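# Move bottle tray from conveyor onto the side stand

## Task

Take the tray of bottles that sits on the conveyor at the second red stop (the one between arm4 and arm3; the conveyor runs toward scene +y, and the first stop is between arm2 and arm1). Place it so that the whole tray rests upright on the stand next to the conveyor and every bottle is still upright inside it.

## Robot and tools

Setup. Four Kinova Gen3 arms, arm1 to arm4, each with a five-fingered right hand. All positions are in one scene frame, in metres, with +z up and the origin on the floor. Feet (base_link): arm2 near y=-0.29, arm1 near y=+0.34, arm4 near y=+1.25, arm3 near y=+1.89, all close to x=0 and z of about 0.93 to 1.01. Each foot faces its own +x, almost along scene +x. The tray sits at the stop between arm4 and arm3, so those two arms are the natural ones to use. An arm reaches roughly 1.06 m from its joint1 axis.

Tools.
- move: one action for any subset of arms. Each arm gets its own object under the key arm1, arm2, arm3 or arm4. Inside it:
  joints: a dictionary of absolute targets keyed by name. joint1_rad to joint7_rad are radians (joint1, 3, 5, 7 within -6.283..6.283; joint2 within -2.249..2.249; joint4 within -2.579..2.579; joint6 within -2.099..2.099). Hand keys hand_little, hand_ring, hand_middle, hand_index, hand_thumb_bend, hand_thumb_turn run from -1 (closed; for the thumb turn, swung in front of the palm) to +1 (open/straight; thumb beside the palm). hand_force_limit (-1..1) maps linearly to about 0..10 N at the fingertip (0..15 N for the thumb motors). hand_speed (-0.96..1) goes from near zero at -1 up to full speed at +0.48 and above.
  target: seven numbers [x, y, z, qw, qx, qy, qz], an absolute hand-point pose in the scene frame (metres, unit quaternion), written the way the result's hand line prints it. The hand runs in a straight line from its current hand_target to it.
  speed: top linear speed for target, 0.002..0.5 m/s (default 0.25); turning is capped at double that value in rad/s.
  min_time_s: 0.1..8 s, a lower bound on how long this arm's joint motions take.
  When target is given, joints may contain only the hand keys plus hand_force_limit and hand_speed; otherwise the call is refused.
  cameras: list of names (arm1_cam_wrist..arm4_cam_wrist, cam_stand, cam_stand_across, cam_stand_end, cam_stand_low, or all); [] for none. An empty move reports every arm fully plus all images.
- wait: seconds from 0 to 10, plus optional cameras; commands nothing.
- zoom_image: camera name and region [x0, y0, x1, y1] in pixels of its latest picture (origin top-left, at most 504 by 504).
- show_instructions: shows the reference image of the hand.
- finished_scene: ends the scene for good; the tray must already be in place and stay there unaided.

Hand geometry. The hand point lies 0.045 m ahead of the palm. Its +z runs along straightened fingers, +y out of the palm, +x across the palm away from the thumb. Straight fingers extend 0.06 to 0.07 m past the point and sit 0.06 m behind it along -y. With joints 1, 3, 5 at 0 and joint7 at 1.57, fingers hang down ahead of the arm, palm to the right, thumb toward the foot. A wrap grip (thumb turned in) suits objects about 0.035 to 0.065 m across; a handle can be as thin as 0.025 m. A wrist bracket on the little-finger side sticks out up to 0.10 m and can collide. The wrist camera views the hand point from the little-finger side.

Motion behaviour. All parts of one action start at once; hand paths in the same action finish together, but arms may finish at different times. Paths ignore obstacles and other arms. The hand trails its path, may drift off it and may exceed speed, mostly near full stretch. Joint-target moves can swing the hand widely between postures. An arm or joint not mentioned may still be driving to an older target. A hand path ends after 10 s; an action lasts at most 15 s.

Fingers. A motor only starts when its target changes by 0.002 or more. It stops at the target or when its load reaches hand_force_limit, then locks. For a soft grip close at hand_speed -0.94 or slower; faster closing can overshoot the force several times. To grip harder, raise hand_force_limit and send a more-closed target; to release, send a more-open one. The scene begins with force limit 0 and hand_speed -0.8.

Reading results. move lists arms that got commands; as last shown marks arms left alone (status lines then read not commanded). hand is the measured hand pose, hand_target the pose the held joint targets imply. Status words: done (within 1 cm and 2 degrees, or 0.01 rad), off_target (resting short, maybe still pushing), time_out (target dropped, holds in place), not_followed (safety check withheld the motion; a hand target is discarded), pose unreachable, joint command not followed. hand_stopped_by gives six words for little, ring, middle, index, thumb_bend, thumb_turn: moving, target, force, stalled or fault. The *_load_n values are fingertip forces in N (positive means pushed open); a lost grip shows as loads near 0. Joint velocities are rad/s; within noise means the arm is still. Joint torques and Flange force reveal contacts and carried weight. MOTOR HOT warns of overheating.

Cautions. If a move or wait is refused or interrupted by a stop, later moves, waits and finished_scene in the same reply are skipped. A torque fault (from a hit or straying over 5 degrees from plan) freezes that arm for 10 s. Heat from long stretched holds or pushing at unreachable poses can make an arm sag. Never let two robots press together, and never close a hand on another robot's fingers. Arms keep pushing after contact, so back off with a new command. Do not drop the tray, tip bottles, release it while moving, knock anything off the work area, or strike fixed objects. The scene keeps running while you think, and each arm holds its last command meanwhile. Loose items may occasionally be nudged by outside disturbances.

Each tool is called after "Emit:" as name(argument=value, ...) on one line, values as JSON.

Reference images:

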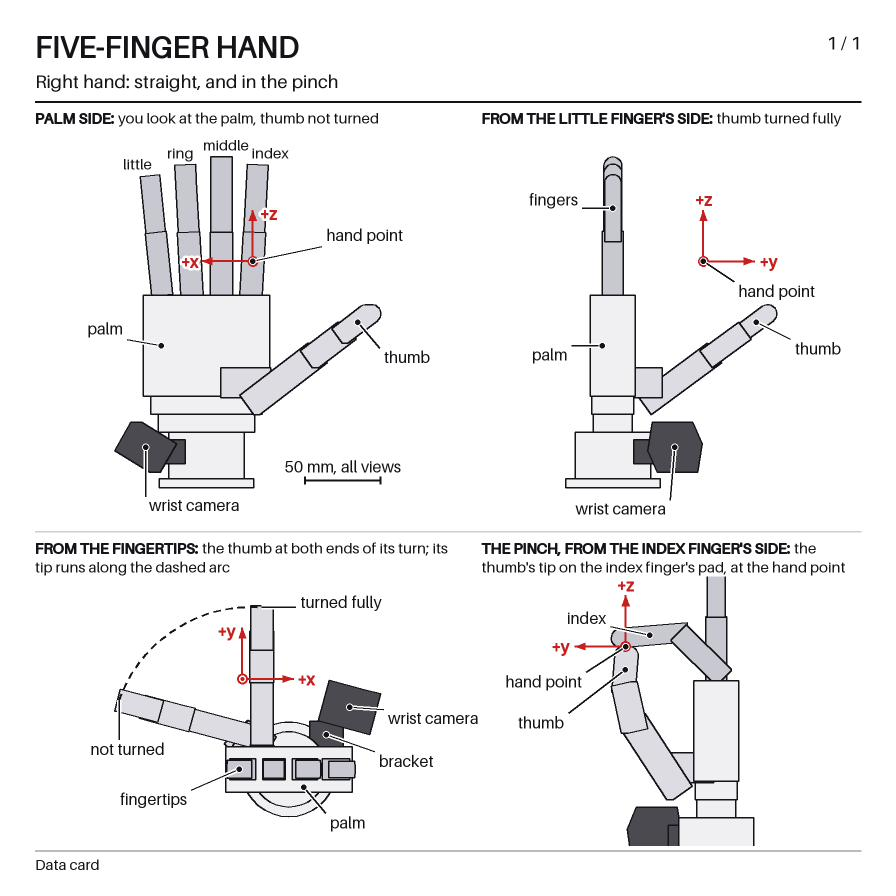

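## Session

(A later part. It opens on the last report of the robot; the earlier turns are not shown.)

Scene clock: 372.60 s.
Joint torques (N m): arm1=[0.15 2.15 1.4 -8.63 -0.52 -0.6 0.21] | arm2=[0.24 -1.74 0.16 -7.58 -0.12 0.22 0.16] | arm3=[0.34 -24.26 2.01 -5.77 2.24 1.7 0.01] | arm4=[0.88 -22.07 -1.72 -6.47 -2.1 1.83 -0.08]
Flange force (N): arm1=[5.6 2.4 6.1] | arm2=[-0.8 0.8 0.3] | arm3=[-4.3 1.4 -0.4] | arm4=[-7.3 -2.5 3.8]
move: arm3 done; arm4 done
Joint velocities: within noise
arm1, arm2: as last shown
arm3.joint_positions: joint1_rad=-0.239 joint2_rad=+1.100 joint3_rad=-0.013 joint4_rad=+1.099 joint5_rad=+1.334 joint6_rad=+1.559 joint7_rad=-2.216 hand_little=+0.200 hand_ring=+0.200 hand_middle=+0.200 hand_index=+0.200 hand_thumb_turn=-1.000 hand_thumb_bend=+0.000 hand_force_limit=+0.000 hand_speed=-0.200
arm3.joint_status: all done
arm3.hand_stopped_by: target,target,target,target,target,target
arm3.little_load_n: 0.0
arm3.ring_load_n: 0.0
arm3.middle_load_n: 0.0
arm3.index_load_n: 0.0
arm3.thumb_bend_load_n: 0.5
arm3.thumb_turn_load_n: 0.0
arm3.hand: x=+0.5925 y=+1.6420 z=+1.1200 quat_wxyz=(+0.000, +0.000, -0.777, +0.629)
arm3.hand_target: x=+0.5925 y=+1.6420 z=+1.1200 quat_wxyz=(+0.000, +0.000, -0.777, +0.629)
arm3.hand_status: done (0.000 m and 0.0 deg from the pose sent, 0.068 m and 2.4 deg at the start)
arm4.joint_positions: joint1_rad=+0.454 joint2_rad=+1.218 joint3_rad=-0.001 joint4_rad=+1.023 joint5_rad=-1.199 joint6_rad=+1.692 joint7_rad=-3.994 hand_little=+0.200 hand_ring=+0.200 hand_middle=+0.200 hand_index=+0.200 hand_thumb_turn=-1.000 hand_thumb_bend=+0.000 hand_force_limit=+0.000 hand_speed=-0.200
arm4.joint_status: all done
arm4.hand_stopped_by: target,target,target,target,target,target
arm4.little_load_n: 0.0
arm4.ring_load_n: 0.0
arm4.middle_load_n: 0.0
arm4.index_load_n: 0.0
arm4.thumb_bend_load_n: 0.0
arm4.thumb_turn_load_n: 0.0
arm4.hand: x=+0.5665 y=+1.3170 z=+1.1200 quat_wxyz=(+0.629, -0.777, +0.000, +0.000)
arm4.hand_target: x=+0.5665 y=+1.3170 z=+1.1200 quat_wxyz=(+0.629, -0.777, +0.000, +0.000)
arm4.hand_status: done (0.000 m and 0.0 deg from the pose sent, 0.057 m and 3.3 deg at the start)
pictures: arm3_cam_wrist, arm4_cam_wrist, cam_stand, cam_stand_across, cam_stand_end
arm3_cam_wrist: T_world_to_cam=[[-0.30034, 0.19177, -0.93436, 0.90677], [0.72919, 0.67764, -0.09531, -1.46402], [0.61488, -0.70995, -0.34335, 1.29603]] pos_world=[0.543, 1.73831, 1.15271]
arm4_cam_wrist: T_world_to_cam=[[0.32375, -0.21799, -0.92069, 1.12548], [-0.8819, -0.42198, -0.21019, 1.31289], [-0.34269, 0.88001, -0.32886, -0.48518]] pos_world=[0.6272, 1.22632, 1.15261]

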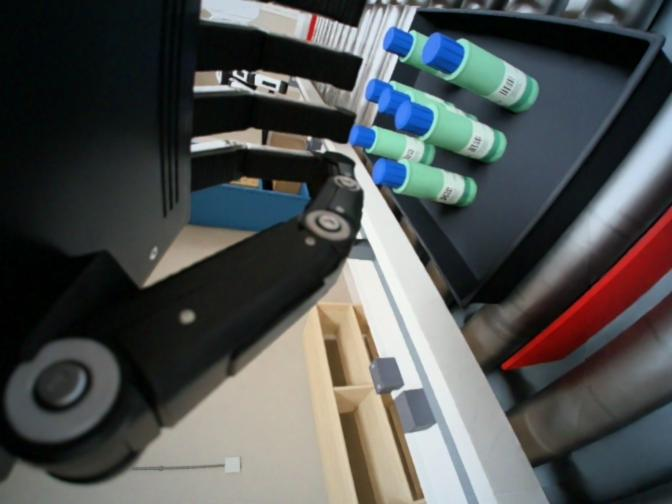

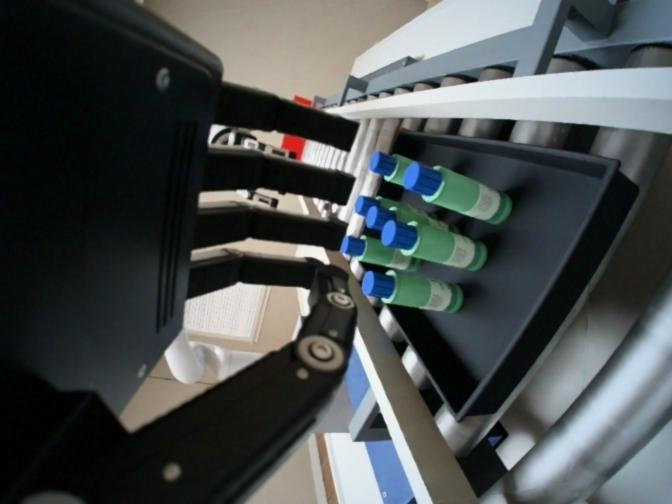

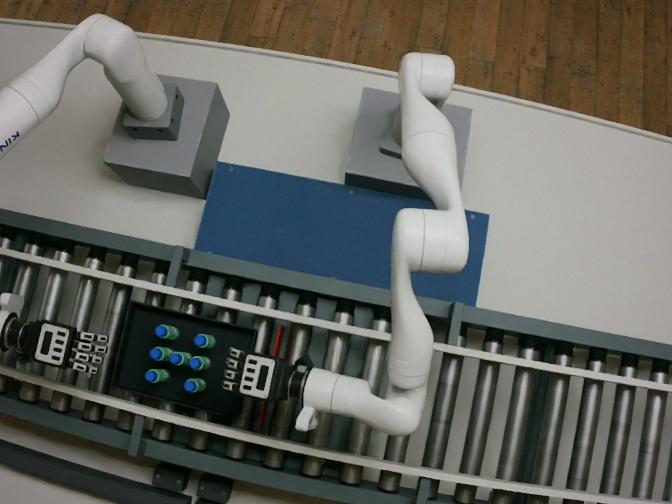

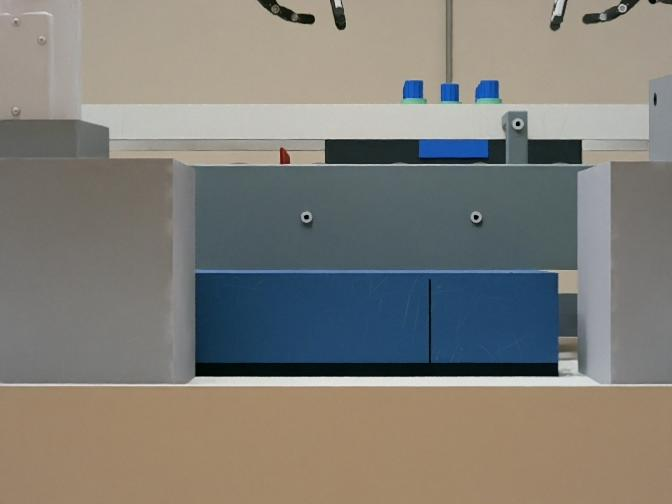

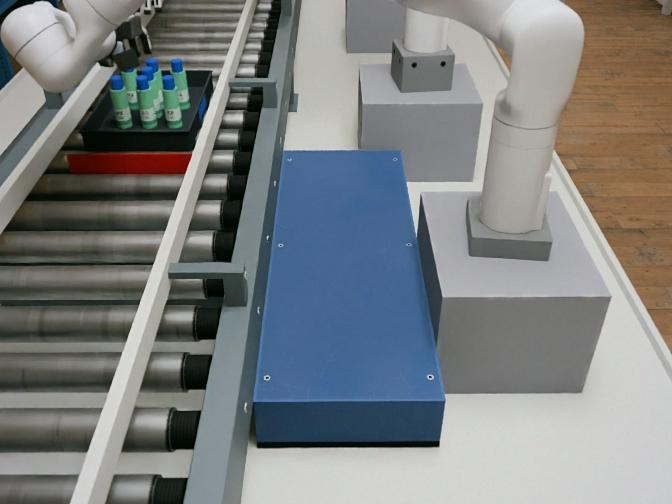

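Emit:
move(arm3={"target": [0.5925, 1.635, 1.02, 0, 0, -0.7771, 0.6293], "speed": 0.1}, arm4={"target": [0.5665, 1.3245, 1.02, 0.6293, -0.7771, 0, 0], "speed": 0.1}, cameras=["arm3_cam_wrist", "arm4_cam_wrist", "cam_stand", "cam_stand_end", "cam_stand_across"])

Emit:
zoom_image(camera="cam_stand_across", region=[200, 50, 400, 170])

Emit:
zoom_image(camera="cam_stand_across", region=[500, 50, 672, 170])

Emit:
zoom_image(camera="cam_stand_end", region=[20, 20, 300, 230])

Scene clock: 429.87 s.
Joint torques (N m): arm1=[0.14 2.15 1.4 -8.61 -0.51 -0.62 0.23] | arm2=[0.25 -1.65 0.15 -7.55 -0.1 0.21 0.17] | arm3=[0.27 -24.79 2.2 -5.04 2.05 1.92 -0.05] | arm4=[0.86 -22.43 -1.83 -5.84 -1.9 2 -0.08]
Flange force (N): arm1=[5.6 2.5 6.0] | arm2=[-0.6 0.8 0.2] | arm3=[-4.6 2.0 -0.2] | arm4=[-7.1 -3.7 3.4]
move: arm3 done; arm4 done
Joint velocities: within noise
arm1, arm2: as last shown
arm3.joint_positions: joint1_rad=-0.229 joint2_rad=+1.273 joint3_rad=-0.012 joint4_rad=+1.063 joint5_rad=+1.346 joint6_rad=+1.518 joint7_rad=-2.346 hand_little=+0.200 hand_ring=+0.200 hand_middle=+0.200 hand_index=+0.200 hand_thumb_turn=-1.000 hand_thumb_bend=+0.000 hand_force_limit=+0.000 hand_speed=-0.200
arm3.joint_status: not commanded
arm3.hand_stopped_by: target,target,target,target,target,target
arm3.little_load_n: 0.0
arm3.ring_load_n: 0.0
arm3.middle_load_n: 0.0
arm3.index_load_n: 0.0
arm3.thumb_bend_load_n: 0.0
arm3.thumb_turn_load_n: 0.0
arm3.hand: x=+0.5925 y=+1.6350 z=+1.0200 quat_wxyz=(+0.000, +0.000, -0.777, +0.629)
arm3.hand_target: x=+0.5925 y=+1.6350 z=+1.0200 quat_wxyz=(+0.000, +0.000, -0.777, +0.629)
arm3.hand_status: done (0.000 m and 0.0 deg from the pose sent, 0.100 m and 0.0 deg at the start)
arm4.joint_positions: joint1_rad=+0.444 joint2_rad=+1.400 joint3_rad=-0.002 joint4_rad=+0.953 joint5_rad=-1.195 joint6_rad=+1.644 joint7_rad=-3.893 hand_little=+0.200 hand_ring=+0.200 hand_middle=+0.200 hand_index=+0.200 hand_thumb_turn=-1.000 hand_thumb_bend=+0.000 hand_force_limit=+0.000 hand_speed=-0.200
arm4.joint_status: not commanded
arm4.hand_stopped_by: target,target,target,target,target,target
arm4.little_load_n: 0.0
arm4.ring_load_n: 0.0
arm4.middle_load_n: -0.5
arm4.index_load_n: 0.0
arm4.thumb_bend_load_n: 0.0
arm4.thumb_turn_load_n: 0.0
arm4.hand: x=+0.5665 y=+1.3245 z=+1.0200 quat_wxyz=(+0.629, -0.777, +0.000, +0.000)
arm4.hand_target: x=+0.5665 y=+1.3245 z=+1.0200 quat_wxyz=(+0.629, -0.777, +0.000, +0.000)
arm4.hand_status: done (0.000 m and 0.0 deg from the pose sent, 0.100 m and 0.0 deg at the start)
pictures: arm3_cam_wrist, arm4_cam_wrist, cam_stand, cam_stand_across, cam_stand_end
arm3_cam_wrist: T_world_to_cam=[[-0.30034, 0.19177, -0.93436, 0.81465], [0.72919, 0.67764, -0.09531, -1.46874], [0.61488, -0.70995, -0.34335, 1.25679]] pos_world=[0.5429, 1.73131, 1.05271]
arm4_cam_wrist: T_world_to_cam=[[0.32376, -0.21802, -0.92068, 1.03506], [-0.88193, -0.4219, -0.21022, 1.29498], [-0.3426, 0.88004, -0.32887, -0.52475]] pos_world=[0.6272, 1.23382, 1.05261]

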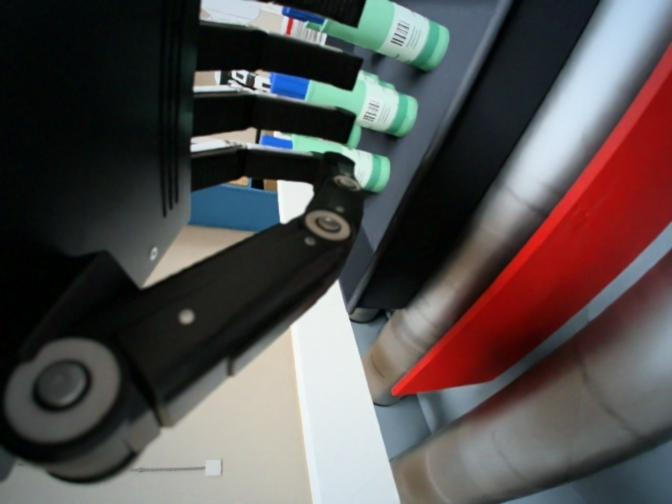

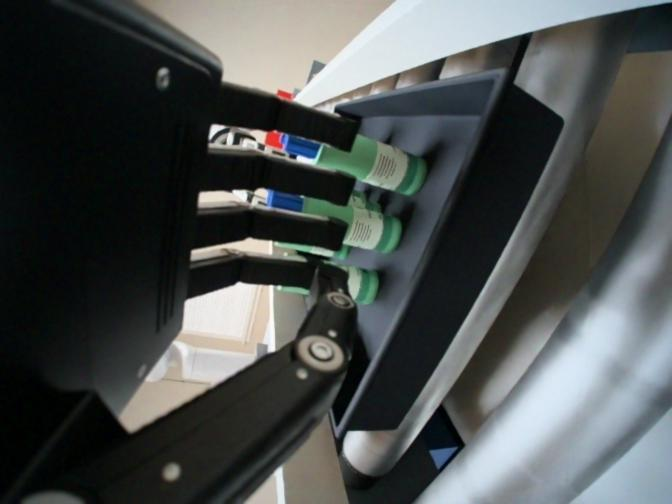

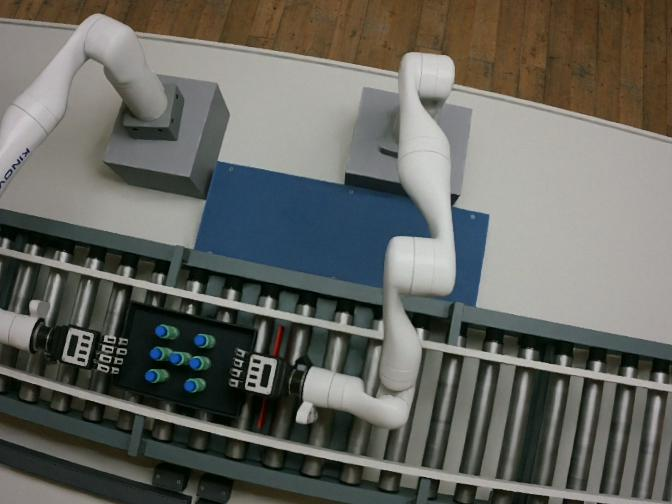

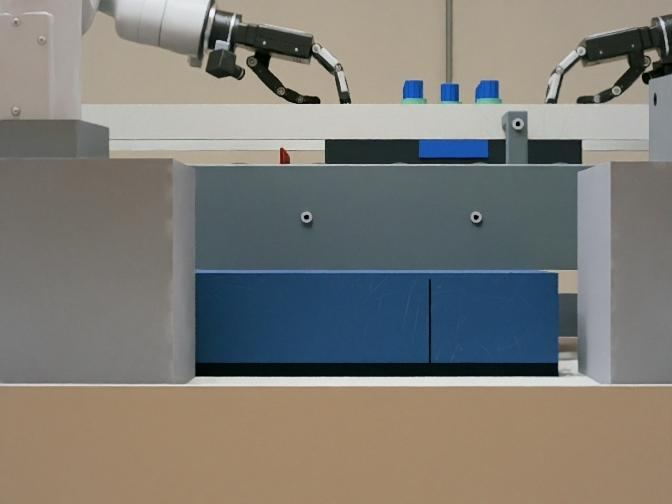

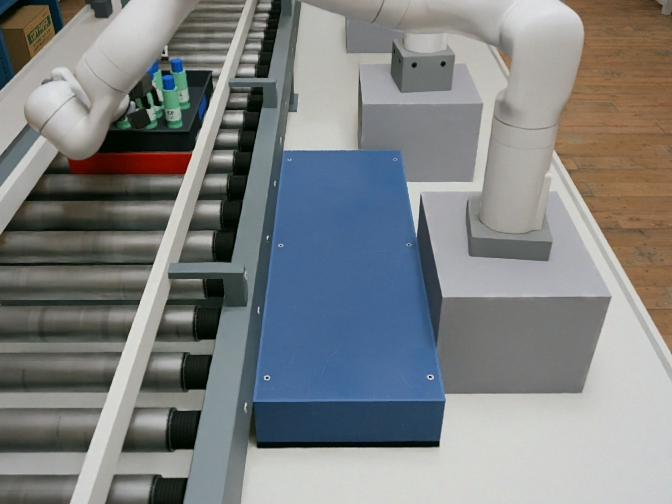

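Scaled by 2.520 from the camera's image (finer frame: 960x720).

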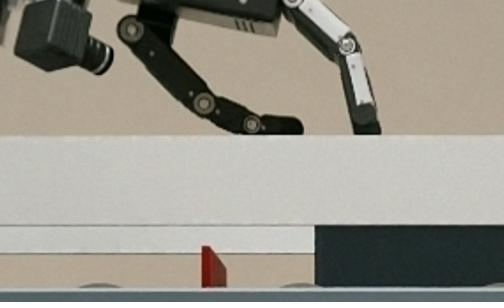

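Scaled by 2.930 from the camera's image (finer frame: 960x720).

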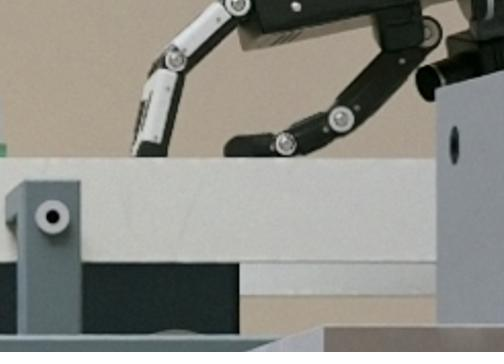

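Scaled by 1.800 from the camera's image (finer frame: 960x720).

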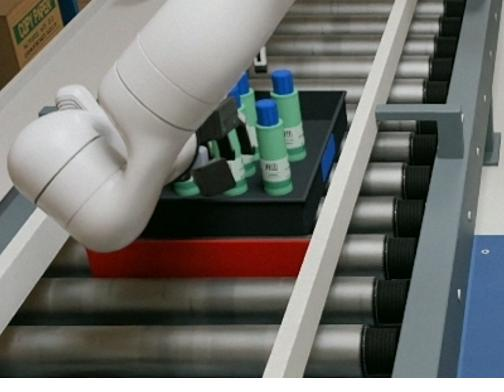

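Emit:
move(arm3={"target": [0.5925, 1.635, 0.972, 0, 0, -0.7771, 0.6293], "speed": 0.06}, arm4={"target": [0.5665, 1.3245, 0.972, 0.6293, -0.7771, 0, 0], "speed": 0.06}, cameras=["arm3_cam_wrist", "arm4_cam_wrist", "cam_stand", "cam_stand_end", "cam_stand_across"])

Emit:
zoom_image(camera="arm3_cam_wrist", region=[180, 0, 500, 300])

Emit:
zoom_image(camera="arm4_cam_wrist", region=[180, 80, 500, 380])

Emit:
zoom_image(camera="cam_stand", region=[20, 270, 340, 450])

Scene clock: 449.27 s.
Joint torques (N m): arm1=[0.13 2.15 1.45 -8.64 -0.51 -0.62 0.22] | arm2=[0.24 -1.68 0.22 -7.57 -0.06 0.22 0.2] | arm3=[0.34 -24.98 2.32 -4.78 1.92 1.99 -0.02] | arm4=[0.85 -22.51 -1.85 -5.7 -1.87 2 -0.09]
Flange force (N): arm1=[5.7 2.6 6.1] | arm2=[-0.5 1.2 0.3] | arm3=[-4.6 2.4 -0.2] | arm4=[-7.5 -4.5 3.3]
move: arm3 done; arm4 done
Joint velocities: within noise
arm1, arm2: as last shown
arm3.joint_positions: joint1_rad=-0.229 joint2_rad=+1.367 joint3_rad=-0.011 joint4_rad=+1.012 joint5_rad=+1.349 joint6_rad=+1.508 joint7_rad=-2.389 hand_little=+0.200 hand_ring=+0.200 hand_middle=+0.200 hand_index=+0.200 hand_thumb_turn=-1.000 hand_thumb_bend=+0.000 hand_force_limit=+0.000 hand_speed=-0.200
arm3.joint_status: not commanded
arm3.hand_stopped_by: target,target,target,target,target,target
arm3.little_load_n: 0.0
arm3.ring_load_n: 0.0
arm3.middle_load_n: 0.0
arm3.index_load_n: 0.0
arm3.thumb_bend_load_n: 0.5
arm3.thumb_turn_load_n: 0.0
arm3.hand: x=+0.5925 y=+1.6350 z=+0.9720 quat_wxyz=(+0.000, +0.000, -0.777, +0.629)
arm3.hand_target: x=+0.5925 y=+1.6350 z=+0.9720 quat_wxyz=(+0.000, +0.000, -0.777, +0.629)
arm3.hand_status: done (0.000 m and 0.0 deg from the pose sent, 0.048 m and 0.0 deg at the start)
arm4.joint_positions: joint1_rad=+0.443 joint2_rad=+1.502 joint3_rad=-0.001 joint4_rad=+0.876 joint5_rad=-1.194 joint6_rad=+1.635 joint7_rad=-3.869 hand_little=+0.200 hand_ring=+0.200 hand_middle=+0.200 hand_index=+0.200 hand_thumb_turn=-1.000 hand_thumb_bend=+0.000 hand_force_limit=+0.000 hand_speed=-0.200
arm4.joint_status: not commanded
arm4.hand_stopped_by: target,target,target,target,target,target
arm4.little_load_n: 0.0
arm4.ring_load_n: 0.0
arm4.middle_load_n: 0.0
arm4.index_load_n: -0.5
arm4.thumb_bend_load_n: 0.0
arm4.thumb_turn_load_n: 0.0
arm4.hand: x=+0.5665 y=+1.3245 z=+0.9720 quat_wxyz=(+0.629, -0.777, +0.000, +0.000)
arm4.hand_target: x=+0.5665 y=+1.3245 z=+0.9720 quat_wxyz=(+0.629, -0.777, +0.000, +0.000)
arm4.hand_status: done (0.000 m and 0.0 deg from the pose sent, 0.048 m and 0.0 deg at the start)
pictures: arm3_cam_wrist, arm4_cam_wrist, cam_stand, cam_stand_across, cam_stand_end
arm3_cam_wrist: T_world_to_cam=[[-0.30034, 0.19177, -0.93436, 0.7698], [0.72919, 0.67764, -0.09531, -1.47331], [0.61488, -0.70995, -0.34335, 1.24031]] pos_world=[0.5429, 1.73131, 1.00471]
arm4_cam_wrist: T_world_to_cam=[[0.32378, -0.21814, -0.92064, 0.99094], [-0.88196, -0.42184, -0.21022, 1.28479], [-0.34251, 0.88004, -0.32898, -0.54041]] pos_world=[0.6272, 1.23372, 1.00461]

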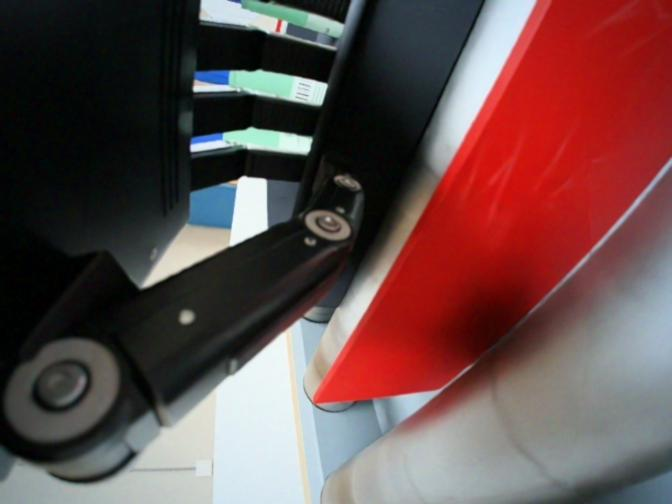

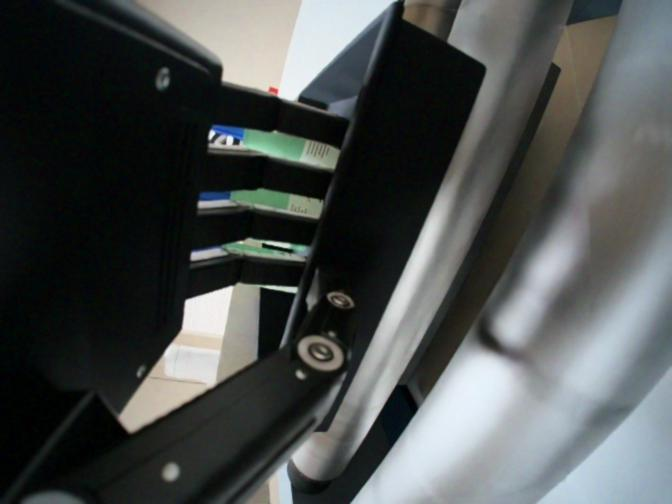

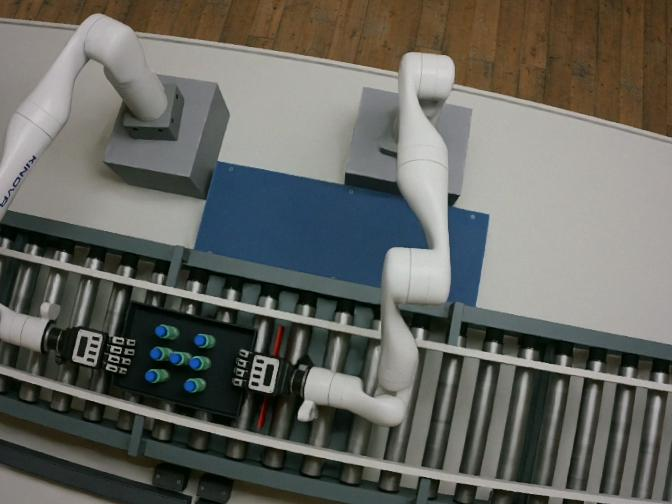

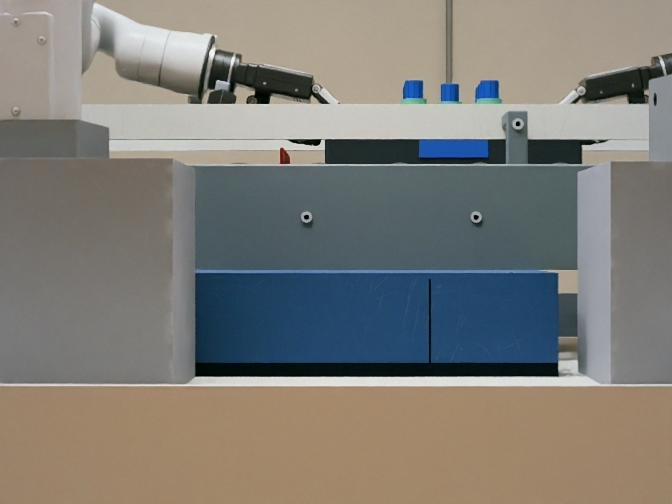

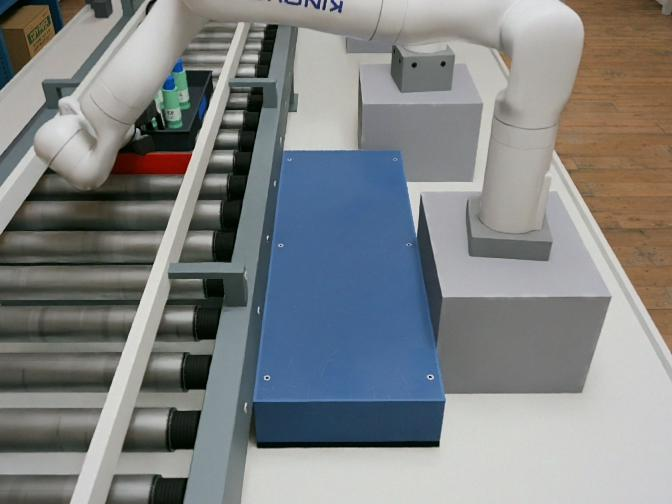

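Scaled by 1.575 from the camera's image (finer frame: 960x720).

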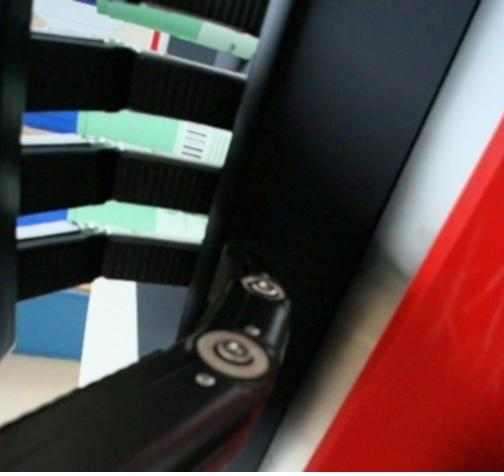

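Scaled by 1.575 from the camera's image (finer frame: 960x720).

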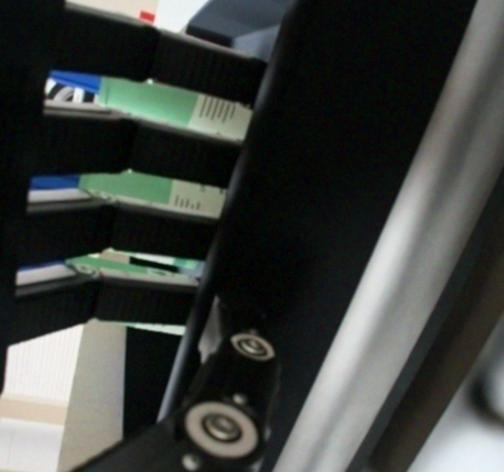

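Scaled by 1.575 from the camera's image (finer frame: 960x720).

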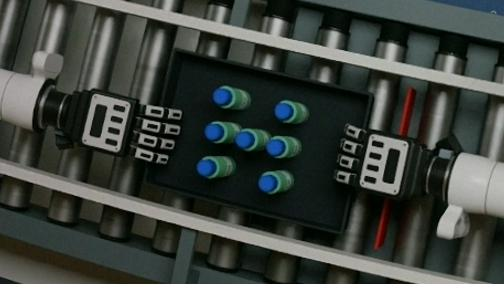

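Emit:
move(arm3={"target": [0.5925, 1.6315, 0.972, 0, 0, -0.7771, 0.6293], "speed": 0.03, "joints": {"hand_force_limit": -0.7, "hand_speed": -0.94, "hand_index": -0.6, "hand_middle": -0.6, "hand_ring": -0.6, "hand_little": -0.6}}, arm4={"target": [0.5665, 1.3275, 0.972, 0.6293, -0.7771, 0, 0], "speed": 0.03, "joints": {"hand_force_limit": -0.7, "hand_speed": -0.94, "hand_index": -0.6, "hand_middle": -0.6, "hand_ring": -0.6, "hand_little": -0.6}}, cameras=["arm3_cam_wrist", "arm4_cam_wrist", "cam_stand_across"])

Emit:
zoom_image(camera="cam_stand_across", region=[270, 60, 630, 180])

Scene clock: 467.97 s.
Joint torques (N m): arm1=[0.14 2.14 1.37 -8.61 -0.53 -0.61 0.23] | arm2=[0.31 -1.69 0.15 -7.62 -0.09 0.24 0.17] | arm3=[-2.39 -25.7 0.85 -4.9 1.59 2.08 0.03] | arm4=[2.99 -23.39 -0.88 -6.05 -1.73 2.13 -0.15]
Flange force (N): arm1=[5.6 2.4 6.0] | arm2=[-0.6 0.8 0.5] | arm3=[-5.5 2.7 4.8] | arm4=[-7.0 -3.9 7.2]
move: arm3 off_target; arm4 off_target
Joint velocities: within noise
arm1, arm2: as last shown
arm3.joint_positions: joint1_rad=-0.224 joint2_rad=+1.366 joint3_rad=-0.009 joint4_rad=+1.014 joint5_rad=+1.351 joint6_rad=+1.503 joint7_rad=-2.388 hand_little=-0.132 hand_ring=-0.115 hand_middle=-0.104 hand_index=-0.115 hand_thumb_turn=-1.000 hand_thumb_bend=+0.000 hand_force_limit=-0.700 hand_speed=-0.940
arm3.joint_status: hand_little off_target (ended at -0.132, target -0.600); hand_ring off_target (ended at -0.115, target -0.600); hand_middle off_target (ended at -0.104, target -0.600); hand_index off_target (ended at -0.115, target -0.600); the others done
arm3.hand_stopped_by: force,force,force,force,target,target
arm3.little_load_n: 1.5
arm3.ring_load_n: 2.0
arm3.middle_load_n: 0.5
arm3.index_load_n: 2.0
arm3.thumb_bend_load_n: 0.0
arm3.thumb_turn_load_n: 0.0
arm3.hand: x=+0.5925 y=+1.6315 z=+0.9720 quat_wxyz=(+0.000, +0.000, -0.777, +0.629)
arm3.hand_target: x=+0.5925 y=+1.6315 z=+0.9720 quat_wxyz=(+0.000, +0.000, -0.777, +0.629)
arm3.hand_status: done (0.000 m and 0.0 deg from the pose sent, 0.003 m and 0.0 deg at the start)
arm4.joint_positions: joint1_rad=+0.439 joint2_rad=+1.500 joint3_rad=-0.002 joint4_rad=+0.882 joint5_rad=-1.196 joint6_rad=+1.630 joint7_rad=-3.867 hand_little=-0.155 hand_ring=-0.138 hand_middle=-0.126 hand_index=-0.138 hand_thumb_turn=-1.000 hand_thumb_bend=+0.000 hand_force_limit=-0.700 hand_speed=-0.940
arm4.joint_status: hand_little off_target (ended at -0.155, target -0.600); hand_ring off_target (ended at -0.138, target -0.600); hand_middle off_target (ended at -0.126, target -0.600); hand_index off_target (ended at -0.138, target -0.600); the others done
arm4.hand_stopped_by: force,force,force,force,target,target
arm4.little_load_n: 1.5
arm4.ring_load_n: 2.0
arm4.middle_load_n: 1.0
arm4.index_load_n: 1.0
arm4.thumb_bend_load_n: 0.0
arm4.thumb_turn_load_n: 0.0
arm4.hand: x=+0.5665 y=+1.3275 z=+0.9720 quat_wxyz=(+0.629, -0.777, +0.000, +0.000)
arm4.hand_target: x=+0.5665 y=+1.3275 z=+0.9720 quat_wxyz=(+0.629, -0.777, +0.000, +0.000)
arm4.hand_status: done (0.000 m and 0.0 deg from the pose sent, 0.003 m and 0.0 deg at the start)
arm3_cam_wrist: T_world_to_cam=[[-0.30041, 0.19182, -0.93432, 0.77041], [0.72918, 0.67765, -0.09533, -1.47101], [0.61486, -0.70993, -0.34344, 1.23782]] pos_world=[0.543, 1.72781, 1.00471]
arm4_cam_wrist: T_world_to_cam=[[0.32367, -0.21806, -0.9207, 0.99162], [-0.88196, -0.42189, -0.21013, 1.28603], [-0.34261, 0.88004, -0.32887, -0.54309]] pos_world=[0.6272, 1.23672, 1.00461]

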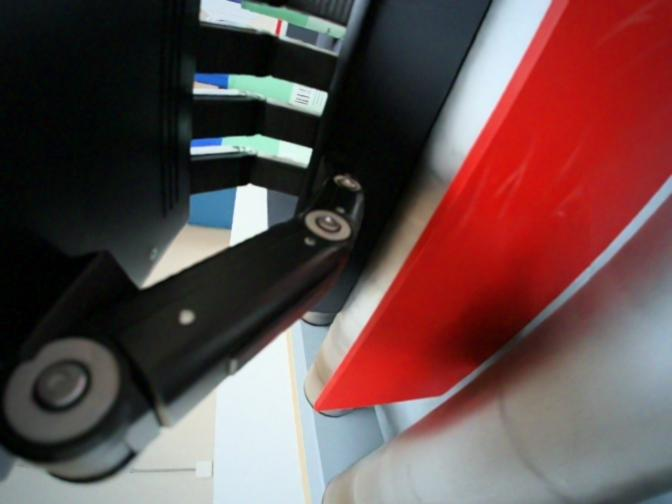

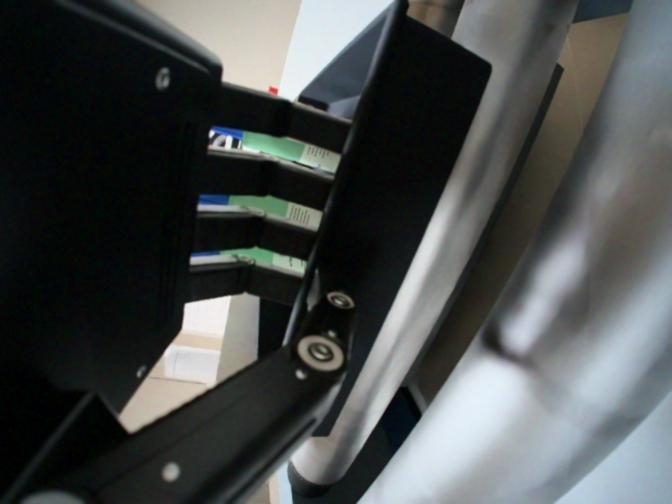

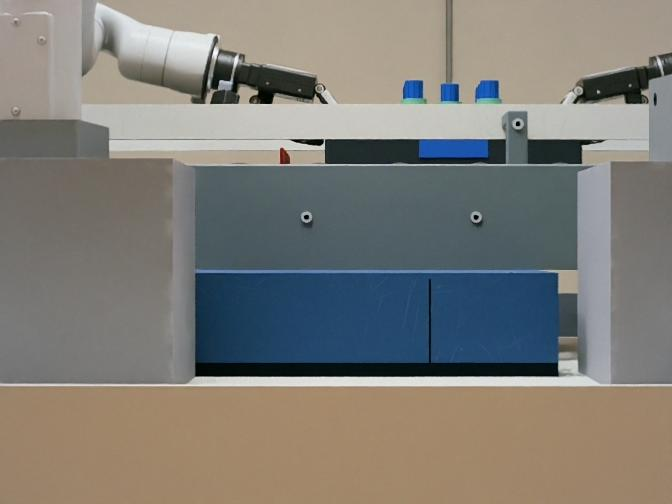

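Scaled by 1.400 from the camera's image (finer frame: 960x720).

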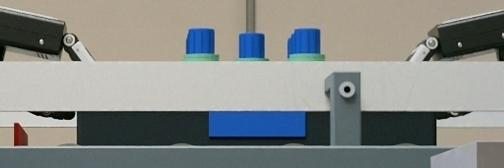

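Emit:
zoom_image(camera="cam_stand_across", region=[280, 120, 350, 175])

Emit:
zoom_image(camera="cam_stand_across", region=[560, 120, 630, 175])

Emit:
zoom_image(camera="arm4_cam_wrist", region=[260, 240, 400, 380])

Emit:
zoom_image(camera="arm3_cam_wrist", region=[260, 120, 400, 260])

Scaled by 7.200 from the camera's image (finer frame: 960x720).

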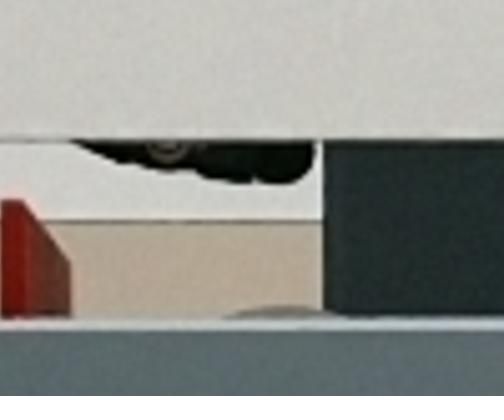

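Scaled by 7.200 from the camera's image (finer frame: 960x720).

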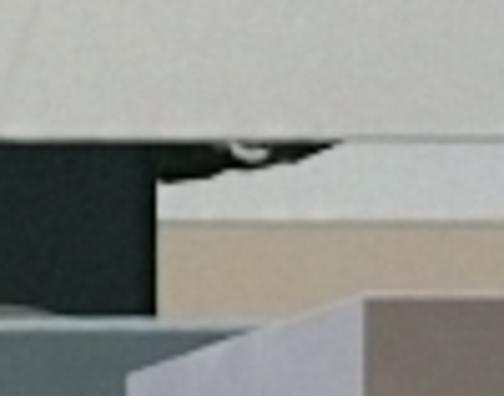

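Scaled by 3.600 from the camera's image (finer frame: 960x720).

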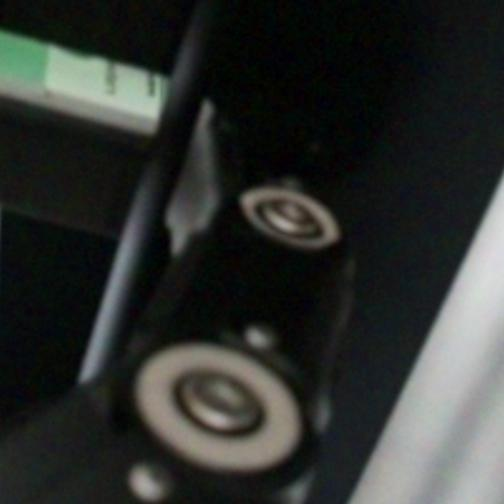

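Scaled by 3.600 from the camera's image (finer frame: 960x720).

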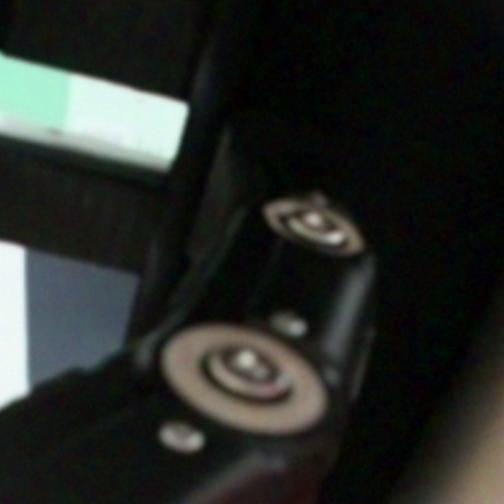

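Emit:
move(arm3={"target": [0.5925, 1.6298, 0.972, 0, 0, -0.7771, 0.6293], "speed": 0.02}, arm4={"target": [0.5665, 1.3290, 0.972, 0.6293, -0.7771, 0, 0], "speed": 0.02})

Emit:
move(arm3={"joints": {"hand_force_limit": -0.5, "hand_speed": -0.94, "hand_index": -0.65, "hand_middle": -0.65, "hand_ring": -0.65, "hand_little": -0.65}}, arm4={"joints": {"hand_force_limit": -0.5, "hand_speed": -0.94, "hand_index": -0.65, "hand_middle": -0.65, "hand_ring": -0.65, "hand_little": -0.65}}, cameras=["arm3_cam_wrist", "arm4_cam_wrist", "cam_stand_across"])

Emit:
zoom_image(camera="cam_stand_across", region=[280, 120, 350, 175])

Scene clock: 500.47 s.
Joint torques (N m): arm1=[0.14 2.14 1.43 -8.63 -0.52 -0.6 0.23] | arm2=[0.25 -1.7 0.28 -7.57 -0.15 0.25 0.18] | arm3=[0.32 -24.97 2.3 -4.83 1.98 1.98 -0.06] | arm4=[0.03 -22.6 -2.46 -5.53 -2.1 2.24 -0.11]
Flange force (N): arm1=[5.7 2.6 6.1] | arm2=[-0.6 1.2 0.4] | arm3=[-4.5 2.3 -0.1] | arm4=[-7.2 -3.6 1.9]
move: arm3 done; arm4 done
Joint velocities: within noise
arm1, arm2: as last shown
arm1.thumb_turn_load_n: -0.5
arm2.ring_load_n: -0.5
arm2.thumb_bend_load_n: -0.5
arm3.joint_positions: joint1_rad=-0.222 joint2_rad=+1.366 joint3_rad=-0.009 joint4_rad=+1.015 joint5_rad=+1.353 joint6_rad=+1.500 joint7_rad=-2.388 hand_little=-0.132 hand_ring=-0.115 hand_middle=-0.104 hand_index=-0.115 hand_thumb_turn=-1.000 hand_thumb_bend=+0.000 hand_force_limit=-0.700 hand_speed=-0.940
arm3.joint_status: not commanded
arm3.hand_stopped_by: force,force,force,force,target,target
arm3.little_load_n: 0.0
arm3.ring_load_n: 0.0
arm3.middle_load_n: 0.0
arm3.index_load_n: 0.0
arm3.thumb_bend_load_n: 0.5
arm3.thumb_turn_load_n: 0.0
arm3.hand: x=+0.5925 y=+1.6298 z=+0.9720 quat_wxyz=(+0.000, +0.000, -0.777, +0.629)
arm3.hand_target: x=+0.5925 y=+1.6298 z=+0.9720 quat_wxyz=(+0.000, +0.000, -0.777, +0.629)
arm3.hand_status: done (0.000 m and 0.0 deg from the pose sent, 0.002 m and 0.0 deg at the start)
arm4.joint_positions: joint1_rad=+0.437 joint2_rad=+1.498 joint3_rad=-0.003 joint4_rad=+0.885 joint5_rad=-1.197 joint6_rad=+1.627 joint7_rad=-3.866 hand_little=-0.155 hand_ring=-0.138 hand_middle=-0.127 hand_index=-0.138 hand_thumb_turn=-1.000 hand_thumb_bend=+0.000 hand_force_limit=-0.700 hand_speed=-0.940
arm4.joint_status: not commanded
arm4.hand_stopped_by: force,force,force,force,target,target
arm4.little_load_n: 0.0
arm4.ring_load_n: 0.0
arm4.middle_load_n: 0.0
arm4.index_load_n: 0.0
arm4.thumb_bend_load_n: 1.5
arm4.thumb_turn_load_n: 0.0
arm4.hand: x=+0.5665 y=+1.3290 z=+0.9720 quat_wxyz=(+0.629, -0.777, +0.000, +0.000)
arm4.hand_target: x=+0.5665 y=+1.3290 z=+0.9720 quat_wxyz=(+0.629, -0.777, +0.000, +0.000)
arm4.hand_status: done (0.000 m and 0.0 deg from the pose sent, 0.001 m and 0.0 deg at the start)
pictures: none

Scene clock: 501.07 s.
Joint torques (N m): arm1=[0.18 2.17 1.42 -8.62 -0.52 -0.63 0.23] | arm2=[0.29 -1.66 0.23 -7.62 -0.09 0.23 0.14] | arm3=[-4.21 -26.39 -0.15 -4.82 1.24 2.32 0.11] | arm4=[3.1 -24.13 -1.17 -6.18 -1.97 2.39 -0.17]
Flange force (N): arm1=[5.7 2.5 6.0] | arm2=[-0.5 0.9 0.6] | arm3=[-7.1 3.6 8.6] | arm4=[-6.7 -2.5 7.5]
move: arm3 off_target; arm4 off_target
Joint velocities: within noise
arm1, arm2: as last shown
arm1.index_load_n: -0.5
arm1.thumb_turn_load_n: 0.0
arm2.ring_load_n: 0.0
arm2.thumb_bend_load_n: 0.0
arm3.joint_positions: joint1_rad=-0.222 joint2_rad=+1.366 joint3_rad=-0.009 joint4_rad=+1.015 joint5_rad=+1.353 joint6_rad=+1.500 joint7_rad=-2.388 hand_little=-0.171 hand_ring=-0.148 hand_middle=-0.136 hand_index=-0.148 hand_thumb_turn=-1.000 hand_thumb_bend=+0.000 hand_force_limit=-0.500 hand_speed=-0.940
arm3.joint_status: hand_little off_target (ended at -0.171, target -0.650); hand_ring off_target (ended at -0.148, target -0.650); hand_middle off_target (ended at -0.136, target -0.650); hand_index off_target (ended at -0.148, target -0.650); the others done
arm3.hand_stopped_by: force,force,force,force,target,target
arm3.little_load_n: 2.5
arm3.ring_load_n: 3.0
arm3.middle_load_n: 2.5
arm3.index_load_n: 2.5
arm3.thumb_bend_load_n: 0.0
arm3.thumb_turn_load_n: 0.0
arm3.hand: x=+0.5925 y=+1.6297 z=+0.9720 quat_wxyz=(+0.000, +0.000, -0.777, +0.629)
arm3.hand_target: x=+0.5925 y=+1.6298 z=+0.9720 quat_wxyz=(+0.000, +0.000, -0.777, +0.629)
arm3.hand_status: not commanded
arm4.joint_positions: joint1_rad=+0.437 joint2_rad=+1.498 joint3_rad=-0.003 joint4_rad=+0.885 joint5_rad=-1.197 joint6_rad=+1.627 joint7_rad=-3.866 hand_little=-0.188 hand_ring=-0.159 hand_middle=-0.153 hand_index=-0.165 hand_thumb_turn=-1.000 hand_thumb_bend=+0.001 hand_force_limit=-0.500 hand_speed=-0.940
arm4.joint_status: hand_little off_target (ended at -0.188, target -0.650); hand_ring off_target (ended at -0.159, target -0.650); hand_middle off_target (ended at -0.153, target -0.650); hand_index off_target (ended at -0.165, target -0.650); the others done
arm4.hand_stopped_by: force,force,force,force,target,target
arm4.little_load_n: 3.5
arm4.ring_load_n: 2.5
arm4.middle_load_n: 4.0
arm4.index_load_n: 3.0
arm4.thumb_bend_load_n: 2.5
arm4.thumb_turn_load_n: 0.0
arm4.hand: x=+0.5665 y=+1.3291 z=+0.9720 quat_wxyz=(+0.629, -0.777, +0.000, +0.000)
arm4.hand_target: x=+0.5665 y=+1.3290 z=+0.9720 quat_wxyz=(+0.629, -0.777, +0.000, +0.000)
arm4.hand_status: not commanded
arm3_cam_wrist: T_world_to_cam=[[-0.30033, 0.19175, -0.93436, 0.77084], [0.72923, 0.67759, -0.09534, -1.46964], [0.61483, -0.71, -0.34333, 1.23663]] pos_world=[0.5429, 1.72601, 1.00471]
arm4_cam_wrist: T_world_to_cam=[[0.32371, -0.21791, -0.92072, 0.9918], [-0.88191, -0.42196, -0.2102, 1.28687], [-0.3427, 0.88004, -0.32877, -0.54462]] pos_world=[0.6272, 1.23842, 1.00461]

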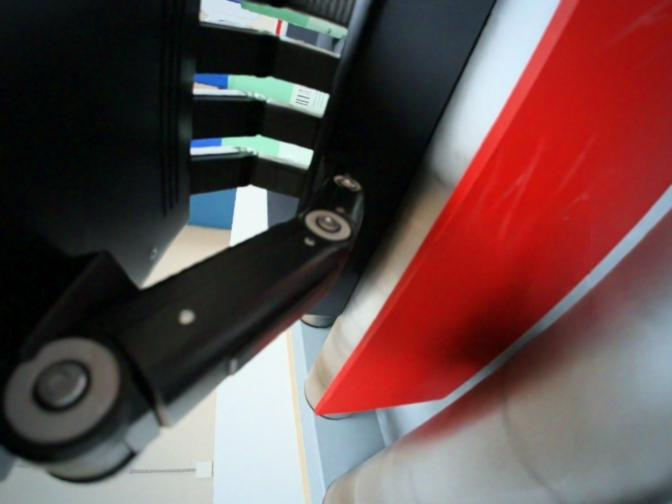

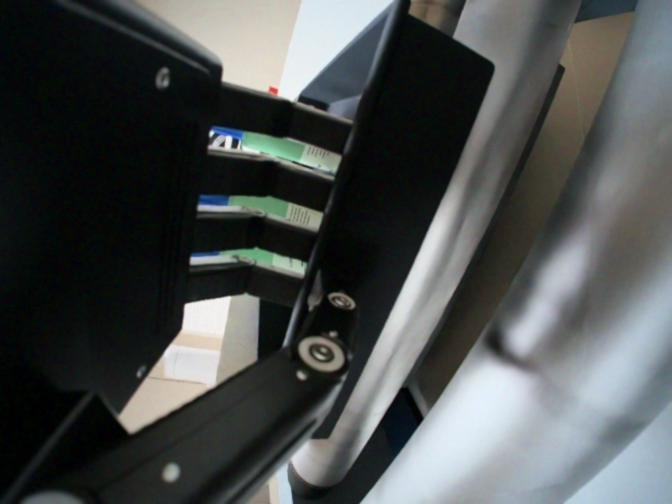

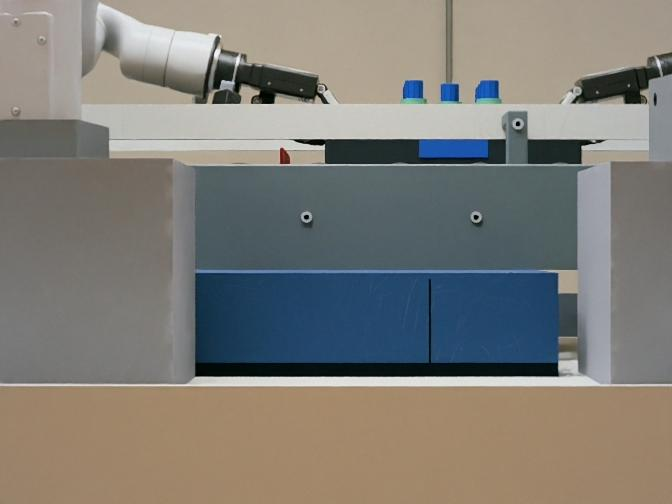

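Scaled by 7.200 from the camera's image (finer frame: 960x720).

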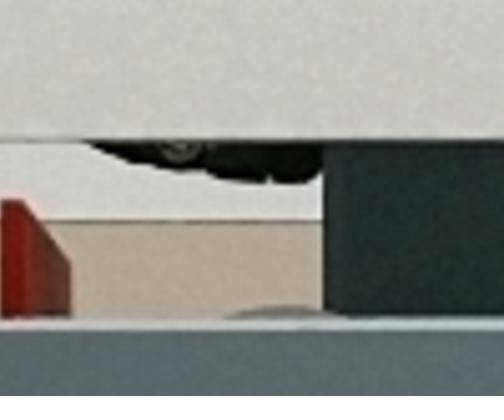

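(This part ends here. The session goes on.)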